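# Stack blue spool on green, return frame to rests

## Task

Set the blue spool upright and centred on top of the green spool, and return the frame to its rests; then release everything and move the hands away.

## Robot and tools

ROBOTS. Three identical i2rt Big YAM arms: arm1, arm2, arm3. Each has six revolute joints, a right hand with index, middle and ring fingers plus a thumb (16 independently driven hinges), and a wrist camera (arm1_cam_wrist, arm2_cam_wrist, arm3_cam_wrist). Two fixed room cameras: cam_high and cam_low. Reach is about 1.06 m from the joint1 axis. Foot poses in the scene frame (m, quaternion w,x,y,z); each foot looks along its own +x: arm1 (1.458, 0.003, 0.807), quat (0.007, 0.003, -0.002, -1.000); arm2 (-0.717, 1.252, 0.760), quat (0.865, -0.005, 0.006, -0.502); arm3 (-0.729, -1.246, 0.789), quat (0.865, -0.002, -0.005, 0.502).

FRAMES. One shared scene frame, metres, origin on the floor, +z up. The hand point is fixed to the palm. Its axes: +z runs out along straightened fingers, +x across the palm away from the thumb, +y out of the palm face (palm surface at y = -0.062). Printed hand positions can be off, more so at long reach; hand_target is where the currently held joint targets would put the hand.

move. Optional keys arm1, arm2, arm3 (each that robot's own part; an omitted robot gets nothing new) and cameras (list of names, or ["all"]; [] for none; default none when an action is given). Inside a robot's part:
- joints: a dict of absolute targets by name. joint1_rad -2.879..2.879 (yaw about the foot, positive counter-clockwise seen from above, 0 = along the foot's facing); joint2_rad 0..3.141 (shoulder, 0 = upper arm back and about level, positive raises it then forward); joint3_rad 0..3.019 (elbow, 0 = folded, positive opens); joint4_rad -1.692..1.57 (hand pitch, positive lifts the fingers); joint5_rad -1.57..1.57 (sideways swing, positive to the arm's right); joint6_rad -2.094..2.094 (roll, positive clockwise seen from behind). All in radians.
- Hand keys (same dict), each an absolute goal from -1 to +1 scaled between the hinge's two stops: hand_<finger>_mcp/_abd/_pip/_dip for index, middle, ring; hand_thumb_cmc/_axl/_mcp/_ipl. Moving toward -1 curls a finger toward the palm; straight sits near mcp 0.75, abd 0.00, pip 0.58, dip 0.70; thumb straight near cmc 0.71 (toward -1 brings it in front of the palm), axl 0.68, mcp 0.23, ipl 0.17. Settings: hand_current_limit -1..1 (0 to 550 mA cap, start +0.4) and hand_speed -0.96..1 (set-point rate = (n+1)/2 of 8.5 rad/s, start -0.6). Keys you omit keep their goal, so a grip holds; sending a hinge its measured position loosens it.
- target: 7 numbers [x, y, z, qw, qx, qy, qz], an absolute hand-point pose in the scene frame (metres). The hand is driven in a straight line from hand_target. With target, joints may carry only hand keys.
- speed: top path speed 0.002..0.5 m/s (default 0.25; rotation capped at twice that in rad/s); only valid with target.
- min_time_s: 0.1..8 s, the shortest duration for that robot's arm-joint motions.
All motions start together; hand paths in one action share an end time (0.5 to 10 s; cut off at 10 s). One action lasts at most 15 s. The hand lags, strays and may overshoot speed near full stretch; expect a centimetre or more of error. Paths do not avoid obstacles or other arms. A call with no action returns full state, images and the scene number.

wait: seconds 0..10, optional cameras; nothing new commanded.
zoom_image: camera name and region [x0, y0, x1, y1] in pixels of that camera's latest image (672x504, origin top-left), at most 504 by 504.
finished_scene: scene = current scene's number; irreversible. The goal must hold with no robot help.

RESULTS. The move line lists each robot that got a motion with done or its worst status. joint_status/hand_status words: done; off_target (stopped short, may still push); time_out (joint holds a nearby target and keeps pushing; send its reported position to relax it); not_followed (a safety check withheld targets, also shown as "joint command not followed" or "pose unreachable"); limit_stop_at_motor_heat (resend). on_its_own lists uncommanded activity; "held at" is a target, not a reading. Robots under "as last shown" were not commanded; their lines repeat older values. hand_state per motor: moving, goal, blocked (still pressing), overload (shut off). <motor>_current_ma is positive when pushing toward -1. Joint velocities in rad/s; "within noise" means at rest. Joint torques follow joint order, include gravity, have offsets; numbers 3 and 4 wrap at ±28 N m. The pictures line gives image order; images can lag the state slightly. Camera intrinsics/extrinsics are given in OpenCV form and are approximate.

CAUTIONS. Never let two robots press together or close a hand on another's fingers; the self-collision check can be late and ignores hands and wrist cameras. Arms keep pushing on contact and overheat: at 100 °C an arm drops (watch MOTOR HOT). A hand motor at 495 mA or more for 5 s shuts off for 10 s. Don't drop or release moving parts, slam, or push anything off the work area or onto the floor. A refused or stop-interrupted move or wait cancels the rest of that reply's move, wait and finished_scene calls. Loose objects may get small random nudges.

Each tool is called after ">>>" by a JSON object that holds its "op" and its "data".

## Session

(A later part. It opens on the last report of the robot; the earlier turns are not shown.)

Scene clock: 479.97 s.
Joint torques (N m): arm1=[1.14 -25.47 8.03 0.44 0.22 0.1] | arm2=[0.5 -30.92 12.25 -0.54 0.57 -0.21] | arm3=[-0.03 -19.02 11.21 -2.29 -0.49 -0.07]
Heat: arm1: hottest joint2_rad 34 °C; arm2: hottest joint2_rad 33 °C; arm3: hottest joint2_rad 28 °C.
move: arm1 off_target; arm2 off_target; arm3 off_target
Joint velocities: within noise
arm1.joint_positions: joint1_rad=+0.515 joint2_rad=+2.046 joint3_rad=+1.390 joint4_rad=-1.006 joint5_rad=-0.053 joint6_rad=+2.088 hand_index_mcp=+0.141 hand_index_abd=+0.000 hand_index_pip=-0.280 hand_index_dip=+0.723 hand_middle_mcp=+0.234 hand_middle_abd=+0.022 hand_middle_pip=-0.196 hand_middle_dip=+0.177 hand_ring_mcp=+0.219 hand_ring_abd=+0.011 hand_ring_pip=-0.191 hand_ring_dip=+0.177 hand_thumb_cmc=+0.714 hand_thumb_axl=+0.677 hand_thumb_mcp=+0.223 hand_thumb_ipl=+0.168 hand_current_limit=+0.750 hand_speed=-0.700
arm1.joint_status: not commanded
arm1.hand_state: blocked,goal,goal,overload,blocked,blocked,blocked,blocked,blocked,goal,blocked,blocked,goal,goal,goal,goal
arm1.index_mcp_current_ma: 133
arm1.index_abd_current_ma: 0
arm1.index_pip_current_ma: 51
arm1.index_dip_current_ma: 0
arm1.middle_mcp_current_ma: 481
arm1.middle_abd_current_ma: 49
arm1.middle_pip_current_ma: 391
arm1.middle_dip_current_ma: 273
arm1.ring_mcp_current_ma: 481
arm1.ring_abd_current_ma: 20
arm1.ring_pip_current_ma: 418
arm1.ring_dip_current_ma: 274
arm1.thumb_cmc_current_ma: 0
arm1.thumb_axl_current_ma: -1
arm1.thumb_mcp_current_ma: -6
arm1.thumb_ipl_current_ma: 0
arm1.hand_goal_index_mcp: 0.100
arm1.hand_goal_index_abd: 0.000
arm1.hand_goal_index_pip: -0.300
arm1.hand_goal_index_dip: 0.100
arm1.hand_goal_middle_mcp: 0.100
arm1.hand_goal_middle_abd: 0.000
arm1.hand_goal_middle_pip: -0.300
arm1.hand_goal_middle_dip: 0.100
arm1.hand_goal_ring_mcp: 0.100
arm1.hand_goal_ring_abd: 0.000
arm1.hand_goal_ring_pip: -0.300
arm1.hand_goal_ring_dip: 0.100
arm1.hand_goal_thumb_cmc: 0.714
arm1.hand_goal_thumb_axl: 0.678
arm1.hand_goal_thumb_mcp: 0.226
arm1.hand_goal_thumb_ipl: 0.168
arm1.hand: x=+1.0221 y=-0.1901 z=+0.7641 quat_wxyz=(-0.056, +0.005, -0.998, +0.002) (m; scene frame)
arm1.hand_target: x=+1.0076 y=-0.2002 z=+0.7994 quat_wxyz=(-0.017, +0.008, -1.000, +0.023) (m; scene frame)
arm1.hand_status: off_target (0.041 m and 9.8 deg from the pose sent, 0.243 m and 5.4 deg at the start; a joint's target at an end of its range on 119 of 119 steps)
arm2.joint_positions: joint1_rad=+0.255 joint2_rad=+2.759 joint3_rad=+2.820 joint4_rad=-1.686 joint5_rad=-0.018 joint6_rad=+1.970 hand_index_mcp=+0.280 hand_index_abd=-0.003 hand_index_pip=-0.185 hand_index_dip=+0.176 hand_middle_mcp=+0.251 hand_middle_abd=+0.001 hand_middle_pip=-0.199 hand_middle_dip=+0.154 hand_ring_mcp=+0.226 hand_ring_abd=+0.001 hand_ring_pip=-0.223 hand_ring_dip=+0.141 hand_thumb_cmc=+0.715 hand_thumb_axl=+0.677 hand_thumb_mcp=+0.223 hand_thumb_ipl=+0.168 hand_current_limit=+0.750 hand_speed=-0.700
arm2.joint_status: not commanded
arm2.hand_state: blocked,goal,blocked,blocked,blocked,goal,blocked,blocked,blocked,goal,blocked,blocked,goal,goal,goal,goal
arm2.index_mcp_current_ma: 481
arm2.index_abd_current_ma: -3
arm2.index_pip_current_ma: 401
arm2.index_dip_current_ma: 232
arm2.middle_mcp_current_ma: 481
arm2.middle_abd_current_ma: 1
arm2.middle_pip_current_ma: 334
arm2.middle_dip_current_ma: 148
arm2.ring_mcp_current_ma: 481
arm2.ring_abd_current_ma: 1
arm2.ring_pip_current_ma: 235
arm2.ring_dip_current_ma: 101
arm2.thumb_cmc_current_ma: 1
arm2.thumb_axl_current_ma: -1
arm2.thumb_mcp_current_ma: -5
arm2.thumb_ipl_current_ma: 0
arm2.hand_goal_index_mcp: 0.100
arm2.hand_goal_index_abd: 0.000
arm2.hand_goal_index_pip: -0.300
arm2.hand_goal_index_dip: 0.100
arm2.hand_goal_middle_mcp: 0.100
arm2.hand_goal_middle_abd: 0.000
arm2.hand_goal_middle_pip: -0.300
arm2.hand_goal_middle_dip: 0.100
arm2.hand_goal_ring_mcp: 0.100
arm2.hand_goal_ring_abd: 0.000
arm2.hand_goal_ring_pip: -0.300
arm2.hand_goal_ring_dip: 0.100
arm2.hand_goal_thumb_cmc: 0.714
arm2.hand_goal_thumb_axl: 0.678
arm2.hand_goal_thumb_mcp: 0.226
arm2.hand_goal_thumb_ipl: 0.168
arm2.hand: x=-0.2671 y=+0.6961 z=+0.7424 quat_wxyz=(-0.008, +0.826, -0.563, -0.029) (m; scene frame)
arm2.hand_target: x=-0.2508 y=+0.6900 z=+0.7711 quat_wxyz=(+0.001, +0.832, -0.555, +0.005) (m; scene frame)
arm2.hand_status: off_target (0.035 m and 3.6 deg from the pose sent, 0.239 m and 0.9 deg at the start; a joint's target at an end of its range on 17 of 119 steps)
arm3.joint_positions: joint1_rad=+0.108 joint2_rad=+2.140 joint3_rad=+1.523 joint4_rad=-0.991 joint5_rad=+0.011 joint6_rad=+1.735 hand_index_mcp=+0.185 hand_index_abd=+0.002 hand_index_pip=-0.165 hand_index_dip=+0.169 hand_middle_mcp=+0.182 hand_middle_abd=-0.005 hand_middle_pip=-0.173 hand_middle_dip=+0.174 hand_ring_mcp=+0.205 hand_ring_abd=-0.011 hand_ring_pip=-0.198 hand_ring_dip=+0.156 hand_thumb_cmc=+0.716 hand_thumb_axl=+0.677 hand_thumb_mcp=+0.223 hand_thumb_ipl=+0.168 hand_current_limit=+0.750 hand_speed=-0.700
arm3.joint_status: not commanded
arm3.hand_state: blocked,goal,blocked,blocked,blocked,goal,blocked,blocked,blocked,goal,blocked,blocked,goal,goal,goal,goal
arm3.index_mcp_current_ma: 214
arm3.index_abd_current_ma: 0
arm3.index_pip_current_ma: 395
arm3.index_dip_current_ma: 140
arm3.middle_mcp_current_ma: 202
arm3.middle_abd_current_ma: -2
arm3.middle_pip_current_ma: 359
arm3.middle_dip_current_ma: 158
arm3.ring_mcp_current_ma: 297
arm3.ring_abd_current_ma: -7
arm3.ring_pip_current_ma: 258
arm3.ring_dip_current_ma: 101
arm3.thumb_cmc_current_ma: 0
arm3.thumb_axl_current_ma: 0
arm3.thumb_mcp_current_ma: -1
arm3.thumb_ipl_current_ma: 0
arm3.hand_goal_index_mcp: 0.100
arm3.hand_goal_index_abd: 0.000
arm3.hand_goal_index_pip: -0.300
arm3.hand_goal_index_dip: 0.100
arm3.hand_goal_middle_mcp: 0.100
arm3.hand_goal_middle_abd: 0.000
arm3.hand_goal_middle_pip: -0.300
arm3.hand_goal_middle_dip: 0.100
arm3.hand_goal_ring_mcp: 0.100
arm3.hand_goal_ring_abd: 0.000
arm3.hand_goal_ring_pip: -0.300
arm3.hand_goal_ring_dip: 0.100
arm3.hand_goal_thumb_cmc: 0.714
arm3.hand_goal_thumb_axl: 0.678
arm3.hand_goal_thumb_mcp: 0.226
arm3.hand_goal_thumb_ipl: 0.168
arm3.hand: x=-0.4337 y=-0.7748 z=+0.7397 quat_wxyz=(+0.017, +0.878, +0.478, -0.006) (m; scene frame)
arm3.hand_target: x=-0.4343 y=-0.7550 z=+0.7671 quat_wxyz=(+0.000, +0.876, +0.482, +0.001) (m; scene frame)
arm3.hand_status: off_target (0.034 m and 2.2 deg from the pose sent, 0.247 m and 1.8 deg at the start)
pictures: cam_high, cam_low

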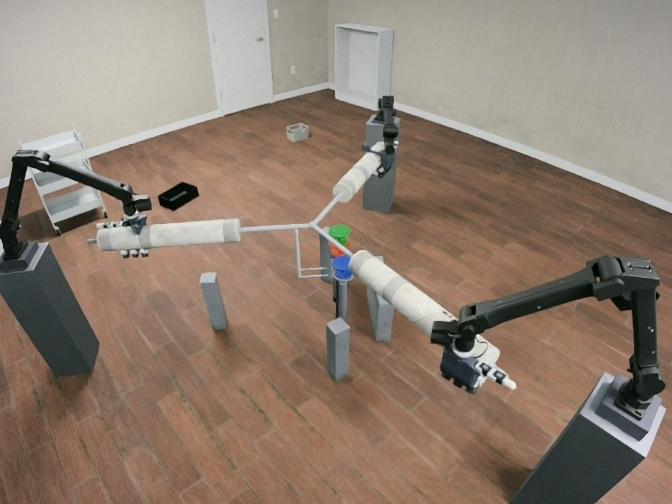

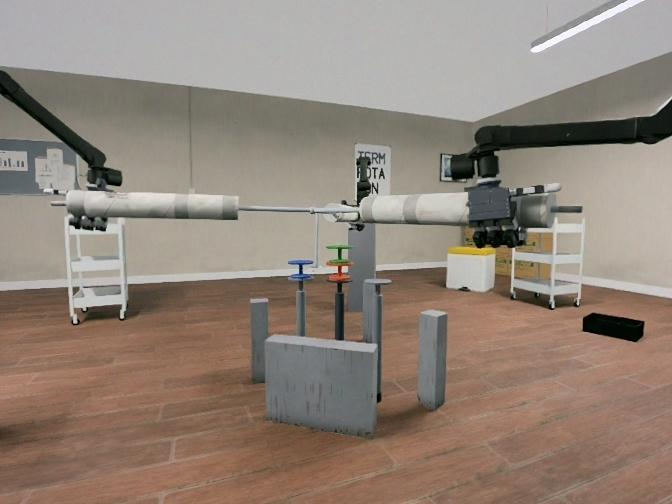

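>>> {"op": "move", "data": {"arm1": {"target":[1.0076,-0.2002,0.8214,0,0.06,0.9982,0],"speed":0.08}, "arm2": {"target":[-0.2508,0.690,0.793,0,0.831,-0.5562,0],"speed":0.08}, "arm3": {"target":[-0.4343,-0.755,0.789,0,0.8763,0.4818,0],"speed":0.08}}}

>>> {"op": "move", "data": {"arm1": {"target":[1.0261,-0.1766,0.8234,0,0.06,0.9982,0],"speed":0.06}, "arm2": {"target":[-0.2323,0.7136,0.796,0,0.831,-0.5562,0],"speed":0.06}, "arm3": {"target":[-0.4158,-0.7314,0.791,0,0.8763,0.4818,0],"speed":0.06}, "cameras": ["cam_high","cam_low"]}}

>>> {"op": "zoom_image", "data": {"camera": "cam_low", "region": [280, 250, 340, 290]}}

>>> {"op": "zoom_image", "data": {"camera": "cam_high", "region": [290, 245, 365, 295]}}

Scene clock: 587.57 s.
Joint torques (N m): arm1=[0.97 -25.7 9.2 -0.46 0.47 0.1] | arm2=[0.56 -34.43 9.46 -0.53 0.51 -0.25] | arm3=[0.26 -19.9 10.93 -2.36 -0.59 -0.07]
Heat: arm1: hottest joint2_rad 33 °C; arm2: hottest joint2_rad 38 °C; arm3: hottest joint3_rad 34 °C.
move: arm1 off_target; arm2 off_target; arm3 off_target
Joint velocities: within noise
arm1.joint_positions: joint1_rad=+0.515 joint2_rad=+2.020 joint3_rad=+1.390 joint4_rad=-1.029 joint5_rad=-0.059 joint6_rad=+2.088 hand_index_mcp=+0.141 hand_index_abd=-0.001 hand_index_pip=-0.280 hand_index_dip=+0.723 hand_middle_mcp=+0.234 hand_middle_abd=+0.023 hand_middle_pip=-0.196 hand_middle_dip=+0.177 hand_ring_mcp=+0.219 hand_ring_abd=+0.011 hand_ring_pip=-0.191 hand_ring_dip=+0.177 hand_thumb_cmc=+0.714 hand_thumb_axl=+0.677 hand_thumb_mcp=+0.223 hand_thumb_ipl=+0.168 hand_current_limit=+0.750 hand_speed=-0.700
arm1.joint_status: not commanded
arm1.hand_state: blocked,goal,goal,overload,blocked,blocked,blocked,blocked,blocked,goal,blocked,blocked,goal,goal,goal,goal
arm1.index_mcp_current_ma: 133
arm1.index_abd_current_ma: -1
arm1.index_pip_current_ma: 51
arm1.index_dip_current_ma: 0
arm1.middle_mcp_current_ma: 481
arm1.middle_abd_current_ma: 52
arm1.middle_pip_current_ma: 392
arm1.middle_dip_current_ma: 274
arm1.ring_mcp_current_ma: 481
arm1.ring_abd_current_ma: 20
arm1.ring_pip_current_ma: 418
arm1.ring_dip_current_ma: 274
arm1.thumb_cmc_current_ma: 0
arm1.thumb_axl_current_ma: -1
arm1.thumb_mcp_current_ma: -6
arm1.thumb_ipl_current_ma: 0
arm1.hand_goal_index_mcp: 0.100
arm1.hand_goal_index_abd: 0.000
arm1.hand_goal_index_pip: -0.300
arm1.hand_goal_index_dip: 0.100
arm1.hand_goal_middle_mcp: 0.100
arm1.hand_goal_middle_abd: 0.000
arm1.hand_goal_middle_pip: -0.300
arm1.hand_goal_middle_dip: 0.100
arm1.hand_goal_ring_mcp: 0.100
arm1.hand_goal_ring_abd: 0.000
arm1.hand_goal_ring_pip: -0.300
arm1.hand_goal_ring_dip: 0.100
arm1.hand_goal_thumb_cmc: 0.714
arm1.hand_goal_thumb_axl: 0.678
arm1.hand_goal_thumb_mcp: 0.226
arm1.hand_goal_thumb_ipl: 0.168
arm1.hand: x=+1.0238 y=-0.1902 z=+0.7775 quat_wxyz=(-0.056, +0.004, -0.998, +0.006) (m; scene frame)
arm1.hand_target: x=+1.0086 y=-0.1988 z=+0.8201 quat_wxyz=(-0.016, +0.007, -1.000, +0.023) (m; scene frame)
arm1.hand_status: off_target (0.048 m and 9.8 deg from the pose sent, 0.060 m and 9.8 deg at the start; a joint's target at an end of its range on 44 of 44 steps)
arm2.joint_positions: joint1_rad=+0.255 joint2_rad=+2.752 joint3_rad=+2.821 joint4_rad=-1.686 joint5_rad=-0.016 joint6_rad=+1.970 hand_index_mcp=+0.282 hand_index_abd=-0.003 hand_index_pip=-0.185 hand_index_dip=+0.176 hand_middle_mcp=+0.253 hand_middle_abd=+0.003 hand_middle_pip=-0.199 hand_middle_dip=+0.154 hand_ring_mcp=+0.226 hand_ring_abd=+0.003 hand_ring_pip=-0.222 hand_ring_dip=+0.141 hand_thumb_cmc=+0.715 hand_thumb_axl=+0.677 hand_thumb_mcp=+0.223 hand_thumb_ipl=+0.168 hand_current_limit=+0.750 hand_speed=-0.700
arm2.joint_status: not commanded
arm2.hand_state: blocked,goal,blocked,blocked,blocked,goal,blocked,blocked,blocked,goal,blocked,blocked,goal,goal,goal,goal
arm2.index_mcp_current_ma: 481
arm2.index_abd_current_ma: -3
arm2.index_pip_current_ma: 401
arm2.index_dip_current_ma: 232
arm2.middle_mcp_current_ma: 481
arm2.middle_abd_current_ma: 3
arm2.middle_pip_current_ma: 335
arm2.middle_dip_current_ma: 148
arm2.ring_mcp_current_ma: 481
arm2.ring_abd_current_ma: 2
arm2.ring_pip_current_ma: 237
arm2.ring_dip_current_ma: 101
arm2.thumb_cmc_current_ma: 1
arm2.thumb_axl_current_ma: -1
arm2.thumb_mcp_current_ma: -5
arm2.thumb_ipl_current_ma: 0
arm2.hand_goal_index_mcp: 0.100
arm2.hand_goal_index_abd: 0.000
arm2.hand_goal_index_pip: -0.300
arm2.hand_goal_index_dip: 0.100
arm2.hand_goal_middle_mcp: 0.100
arm2.hand_goal_middle_abd: 0.000
arm2.hand_goal_middle_pip: -0.300
arm2.hand_goal_middle_dip: 0.100
arm2.hand_goal_ring_mcp: 0.100
arm2.hand_goal_ring_abd: 0.000
arm2.hand_goal_ring_pip: -0.300
arm2.hand_goal_ring_dip: 0.100
arm2.hand_goal_thumb_cmc: 0.714
arm2.hand_goal_thumb_axl: 0.678
arm2.hand_goal_thumb_mcp: 0.226
arm2.hand_goal_thumb_ipl: 0.168
arm2.hand: x=-0.2663 y=+0.6953 z=+0.7474 quat_wxyz=(-0.007, +0.826, -0.563, -0.026) (m; scene frame)
arm2.hand_target: x=-0.2525 y=+0.6919 z=+0.7925 quat_wxyz=(+0.002, +0.832, -0.554, +0.009) (m; scene frame)
arm2.hand_status: off_target (0.048 m and 3.2 deg from the pose sent, 0.053 m and 3.6 deg at the start; a joint's target at an end of its range on 34 of 44 steps)
arm3.joint_positions: joint1_rad=+0.107 joint2_rad=+2.122 joint3_rad=+1.539 joint4_rad=-1.031 joint5_rad=+0.014 joint6_rad=+1.733 hand_index_mcp=+0.185 hand_index_abd=+0.002 hand_index_pip=-0.165 hand_index_dip=+0.169 hand_middle_mcp=+0.182 hand_middle_abd=-0.005 hand_middle_pip=-0.173 hand_middle_dip=+0.174 hand_ring_mcp=+0.205 hand_ring_abd=-0.011 hand_ring_pip=-0.198 hand_ring_dip=+0.156 hand_thumb_cmc=+0.716 hand_thumb_axl=+0.677 hand_thumb_mcp=+0.223 hand_thumb_ipl=+0.168 hand_current_limit=+0.750 hand_speed=-0.700
arm3.joint_status: not commanded
arm3.hand_state: blocked,goal,blocked,blocked,blocked,goal,blocked,blocked,blocked,goal,blocked,blocked,goal,goal,goal,goal
arm3.index_mcp_current_ma: 214
arm3.index_abd_current_ma: 0
arm3.index_pip_current_ma: 395
arm3.index_dip_current_ma: 141
arm3.middle_mcp_current_ma: 202
arm3.middle_abd_current_ma: -2
arm3.middle_pip_current_ma: 359
arm3.middle_dip_current_ma: 158
arm3.ring_mcp_current_ma: 297
arm3.ring_abd_current_ma: -7
arm3.ring_pip_current_ma: 258
arm3.ring_dip_current_ma: 101
arm3.thumb_cmc_current_ma: 0
arm3.thumb_axl_current_ma: 0
arm3.thumb_mcp_current_ma: -1
arm3.thumb_ipl_current_ma: 0
arm3.hand_goal_index_mcp: 0.100
arm3.hand_goal_index_abd: 0.000
arm3.hand_goal_index_pip: -0.300
arm3.hand_goal_index_dip: 0.100
arm3.hand_goal_middle_mcp: 0.100
arm3.hand_goal_middle_abd: 0.000
arm3.hand_goal_middle_pip: -0.300
arm3.hand_goal_middle_dip: 0.100
arm3.hand_goal_ring_mcp: 0.100
arm3.hand_goal_ring_abd: 0.000
arm3.hand_goal_ring_pip: -0.300
arm3.hand_goal_ring_dip: 0.100
arm3.hand_goal_thumb_cmc: 0.714
arm3.hand_goal_thumb_axl: 0.678
arm3.hand_goal_thumb_mcp: 0.226
arm3.hand_goal_thumb_ipl: 0.168
arm3.hand: x=-0.4324 y=-0.7751 z=+0.7556 quat_wxyz=(+0.020, +0.878, +0.478, -0.008) (m; scene frame)
arm3.hand_target: x=-0.4346 y=-0.7563 z=+0.7886 quat_wxyz=(+0.000, +0.876, +0.482, +0.000) (m; scene frame)
arm3.hand_status: off_target (0.039 m and 2.6 deg from the pose sent, 0.053 m and 2.2 deg at the start)
pictures: none

Scene clock: 589.37 s.
Joint torques (N m): arm1=[-0.91 -24.41 7.72 0.47 0.75 0.08] | arm2=[0.44 -34.61 8.35 -0.5 0.69 -0.23] | arm3=[-0.03 -19.14 12.1 -1.88 -0.41 -0.16]
Heat: arm1: hottest joint2_rad 33 °C; arm2: hottest joint2_rad 38 °C; arm3: hottest joint3_rad 34 °C.
move: arm1 off_target; arm2 off_target; arm3 off_target
Joint velocities: within noise
arm1.joint_positions: joint1_rad=+0.513 joint2_rad=+1.957 joint3_rad=+1.316 joint4_rad=-1.020 joint5_rad=-0.058 joint6_rad=+2.088 hand_index_mcp=+0.141 hand_index_abd=-0.002 hand_index_pip=-0.280 hand_index_dip=+0.723 hand_middle_mcp=+0.234 hand_middle_abd=+0.021 hand_middle_pip=-0.196 hand_middle_dip=+0.177 hand_ring_mcp=+0.219 hand_ring_abd=+0.006 hand_ring_pip=-0.191 hand_ring_dip=+0.177 hand_thumb_cmc=+0.714 hand_thumb_axl=+0.677 hand_thumb_mcp=+0.223 hand_thumb_ipl=+0.168 hand_current_limit=+0.750 hand_speed=-0.700
arm1.joint_status: not commanded
arm1.hand_state: blocked,goal,goal,overload,blocked,blocked,blocked,blocked,blocked,goal,blocked,blocked,goal,goal,goal,goal
arm1.index_mcp_current_ma: 133
arm1.index_abd_current_ma: -3
arm1.index_pip_current_ma: 51
arm1.index_dip_current_ma: 0
arm1.middle_mcp_current_ma: 481
arm1.middle_abd_current_ma: 46
arm1.middle_pip_current_ma: 392
arm1.middle_dip_current_ma: 274
arm1.ring_mcp_current_ma: 481
arm1.ring_abd_current_ma: 10
arm1.ring_pip_current_ma: 418
arm1.ring_dip_current_ma: 274
arm1.thumb_cmc_current_ma: 0
arm1.thumb_axl_current_ma: -1
arm1.thumb_mcp_current_ma: -6
arm1.thumb_ipl_current_ma: 0
arm1.hand_goal_index_mcp: 0.100
arm1.hand_goal_index_abd: 0.000
arm1.hand_goal_index_pip: -0.300
arm1.hand_goal_index_dip: 0.100
arm1.hand_goal_middle_mcp: 0.100
arm1.hand_goal_middle_abd: 0.000
arm1.hand_goal_middle_pip: -0.300
arm1.hand_goal_middle_dip: 0.100
arm1.hand_goal_ring_mcp: 0.100
arm1.hand_goal_ring_abd: 0.000
arm1.hand_goal_ring_pip: -0.300
arm1.hand_goal_ring_dip: 0.100
arm1.hand_goal_thumb_cmc: 0.714
arm1.hand_goal_thumb_axl: 0.678
arm1.hand_goal_thumb_mcp: 0.226
arm1.hand_goal_thumb_ipl: 0.168
arm1.hand: x=+1.0432 y=-0.1777 z=+0.7881 quat_wxyz=(-0.057, +0.004, -0.998, +0.005) (m; scene frame)
arm1.hand_target: x=+1.0269 y=-0.1756 z=+0.8224 quat_wxyz=(-0.015, -0.003, -1.000, +0.020) (m; scene frame)
arm1.hand_status: off_target (0.039 m and 9.8 deg from the pose sent, 0.048 m and 9.8 deg at the start; a joint's target at an end of its range on 54 of 54 steps)
arm2.joint_positions: joint1_rad=+0.294 joint2_rad=+2.742 joint3_rad=+2.821 joint4_rad=-1.686 joint5_rad=-0.020 joint6_rad=+2.009 hand_index_mcp=+0.282 hand_index_abd=+0.001 hand_index_pip=-0.185 hand_index_dip=+0.176 hand_middle_mcp=+0.253 hand_middle_abd=+0.006 hand_middle_pip=-0.199 hand_middle_dip=+0.154 hand_ring_mcp=+0.226 hand_ring_abd=+0.006 hand_ring_pip=-0.221 hand_ring_dip=+0.141 hand_thumb_cmc=+0.715 hand_thumb_axl=+0.677 hand_thumb_mcp=+0.223 hand_thumb_ipl=+0.168 hand_current_limit=+0.750 hand_speed=-0.700
arm2.joint_status: not commanded
arm2.hand_state: blocked,goal,blocked,blocked,blocked,goal,blocked,blocked,blocked,goal,blocked,blocked,goal,goal,goal,goal
arm2.index_mcp_current_ma: 481
arm2.index_abd_current_ma: 0
arm2.index_pip_current_ma: 401
arm2.index_dip_current_ma: 232
arm2.middle_mcp_current_ma: 481
arm2.middle_abd_current_ma: 7
arm2.middle_pip_current_ma: 335
arm2.middle_dip_current_ma: 148
arm2.ring_mcp_current_ma: 481
arm2.ring_abd_current_ma: 6
arm2.ring_pip_current_ma: 243
arm2.ring_dip_current_ma: 101
arm2.thumb_cmc_current_ma: 1
arm2.thumb_axl_current_ma: -1
arm2.thumb_mcp_current_ma: -5
arm2.thumb_ipl_current_ma: 0
arm2.hand_goal_index_mcp: 0.100
arm2.hand_goal_index_abd: 0.000
arm2.hand_goal_index_pip: -0.300
arm2.hand_goal_index_dip: 0.100
arm2.hand_goal_middle_mcp: 0.100
arm2.hand_goal_middle_abd: 0.000
arm2.hand_goal_middle_pip: -0.300
arm2.hand_goal_middle_dip: 0.100
arm2.hand_goal_ring_mcp: 0.100
arm2.hand_goal_ring_abd: 0.000
arm2.hand_goal_ring_pip: -0.300
arm2.hand_goal_ring_dip: 0.100
arm2.hand_goal_thumb_cmc: 0.714
arm2.hand_goal_thumb_axl: 0.678
arm2.hand_goal_thumb_mcp: 0.226
arm2.hand_goal_thumb_ipl: 0.168
arm2.hand: x=-0.2438 y=+0.7165 z=+0.7535 quat_wxyz=(-0.007, +0.826, -0.563, -0.022) (m; scene frame)
arm2.hand_target: x=-0.2336 y=+0.7149 z=+0.7954 quat_wxyz=(+0.002, +0.832, -0.555, +0.007) (m; scene frame)
arm2.hand_status: off_target (0.044 m and 2.8 deg from the pose sent, 0.062 m and 3.2 deg at the start; a joint's target at an end of its range on 44 of 54 steps)
arm3.joint_positions: joint1_rad=+0.098 joint2_rad=+2.165 joint3_rad=+1.652 joint4_rad=-1.098 joint5_rad=+0.010 joint6_rad=+1.732 hand_index_mcp=+0.185 hand_index_abd=+0.001 hand_index_pip=-0.165 hand_index_dip=+0.170 hand_middle_mcp=+0.182 hand_middle_abd=-0.006 hand_middle_pip=-0.173 hand_middle_dip=+0.174 hand_ring_mcp=+0.205 hand_ring_abd=-0.011 hand_ring_pip=-0.198 hand_ring_dip=+0.156 hand_thumb_cmc=+0.716 hand_thumb_axl=+0.677 hand_thumb_mcp=+0.223 hand_thumb_ipl=+0.168 hand_current_limit=+0.750 hand_speed=-0.700
arm3.joint_status: not commanded
arm3.hand_state: blocked,goal,blocked,blocked,blocked,goal,blocked,blocked,blocked,goal,blocked,blocked,goal,goal,goal,goal
arm3.index_mcp_current_ma: 214
arm3.index_abd_current_ma: 0
arm3.index_pip_current_ma: 395
arm3.index_dip_current_ma: 144
arm3.middle_mcp_current_ma: 202
arm3.middle_abd_current_ma: -3
arm3.middle_pip_current_ma: 359
arm3.middle_dip_current_ma: 158
arm3.ring_mcp_current_ma: 297
arm3.ring_abd_current_ma: -7
arm3.ring_pip_current_ma: 258
arm3.ring_dip_current_ma: 101
arm3.thumb_cmc_current_ma: 0
arm3.thumb_axl_current_ma: 0
arm3.thumb_mcp_current_ma: -1
arm3.thumb_ipl_current_ma: 0
arm3.hand_goal_index_mcp: 0.100
arm3.hand_goal_index_abd: 0.000
arm3.hand_goal_index_pip: -0.300
arm3.hand_goal_index_dip: 0.100
arm3.hand_goal_middle_mcp: 0.100
arm3.hand_goal_middle_abd: 0.000
arm3.hand_goal_middle_pip: -0.300
arm3.hand_goal_middle_dip: 0.100
arm3.hand_goal_ring_mcp: 0.100
arm3.hand_goal_ring_abd: 0.000
arm3.hand_goal_ring_pip: -0.300
arm3.hand_goal_ring_dip: 0.100
arm3.hand_goal_thumb_cmc: 0.714
arm3.hand_goal_thumb_axl: 0.678
arm3.hand_goal_thumb_mcp: 0.226
arm3.hand_goal_thumb_ipl: 0.168
arm3.hand: x=-0.4180 y=-0.7528 z=+0.7669 quat_wxyz=(+0.018, +0.880, +0.475, -0.008) (m; scene frame)
arm3.hand_target: x=-0.4162 y=-0.7326 z=+0.7912 quat_wxyz=(+0.000, +0.876, +0.482, +0.001) (m; scene frame)
arm3.hand_status: off_target (0.032 m and 2.4 deg from the pose sent, 0.058 m and 2.5 deg at the start)
pictures: cam_high, cam_low

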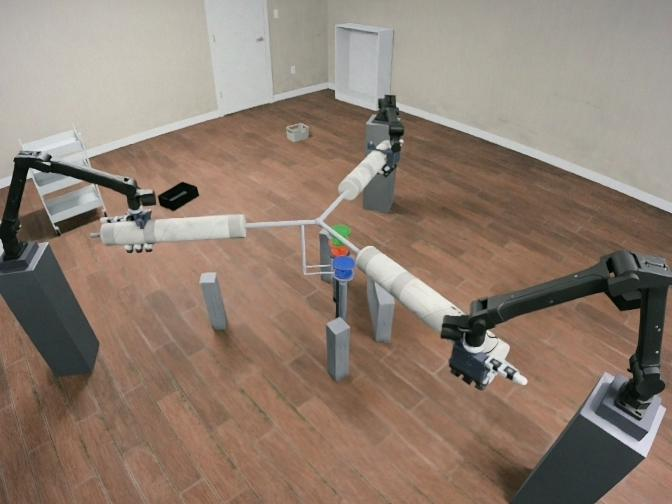

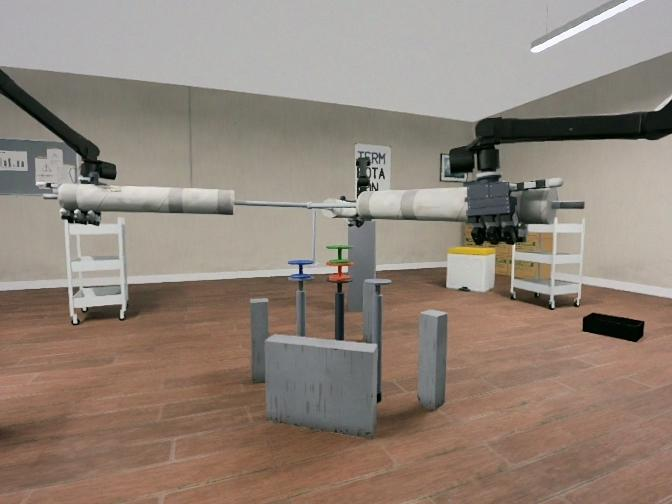

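Scaled by 8.400 from the camera's 672x504 image, which has a finer 960x720 frame.

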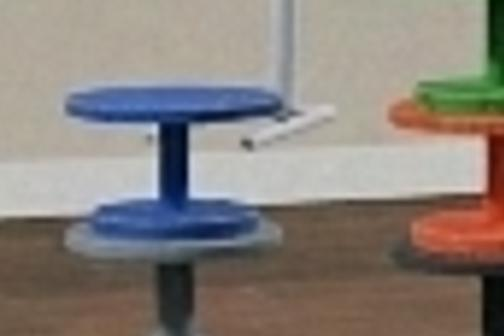

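Scaled by 6.720 from the camera's 672x504 image, which has a finer 960x720 frame.

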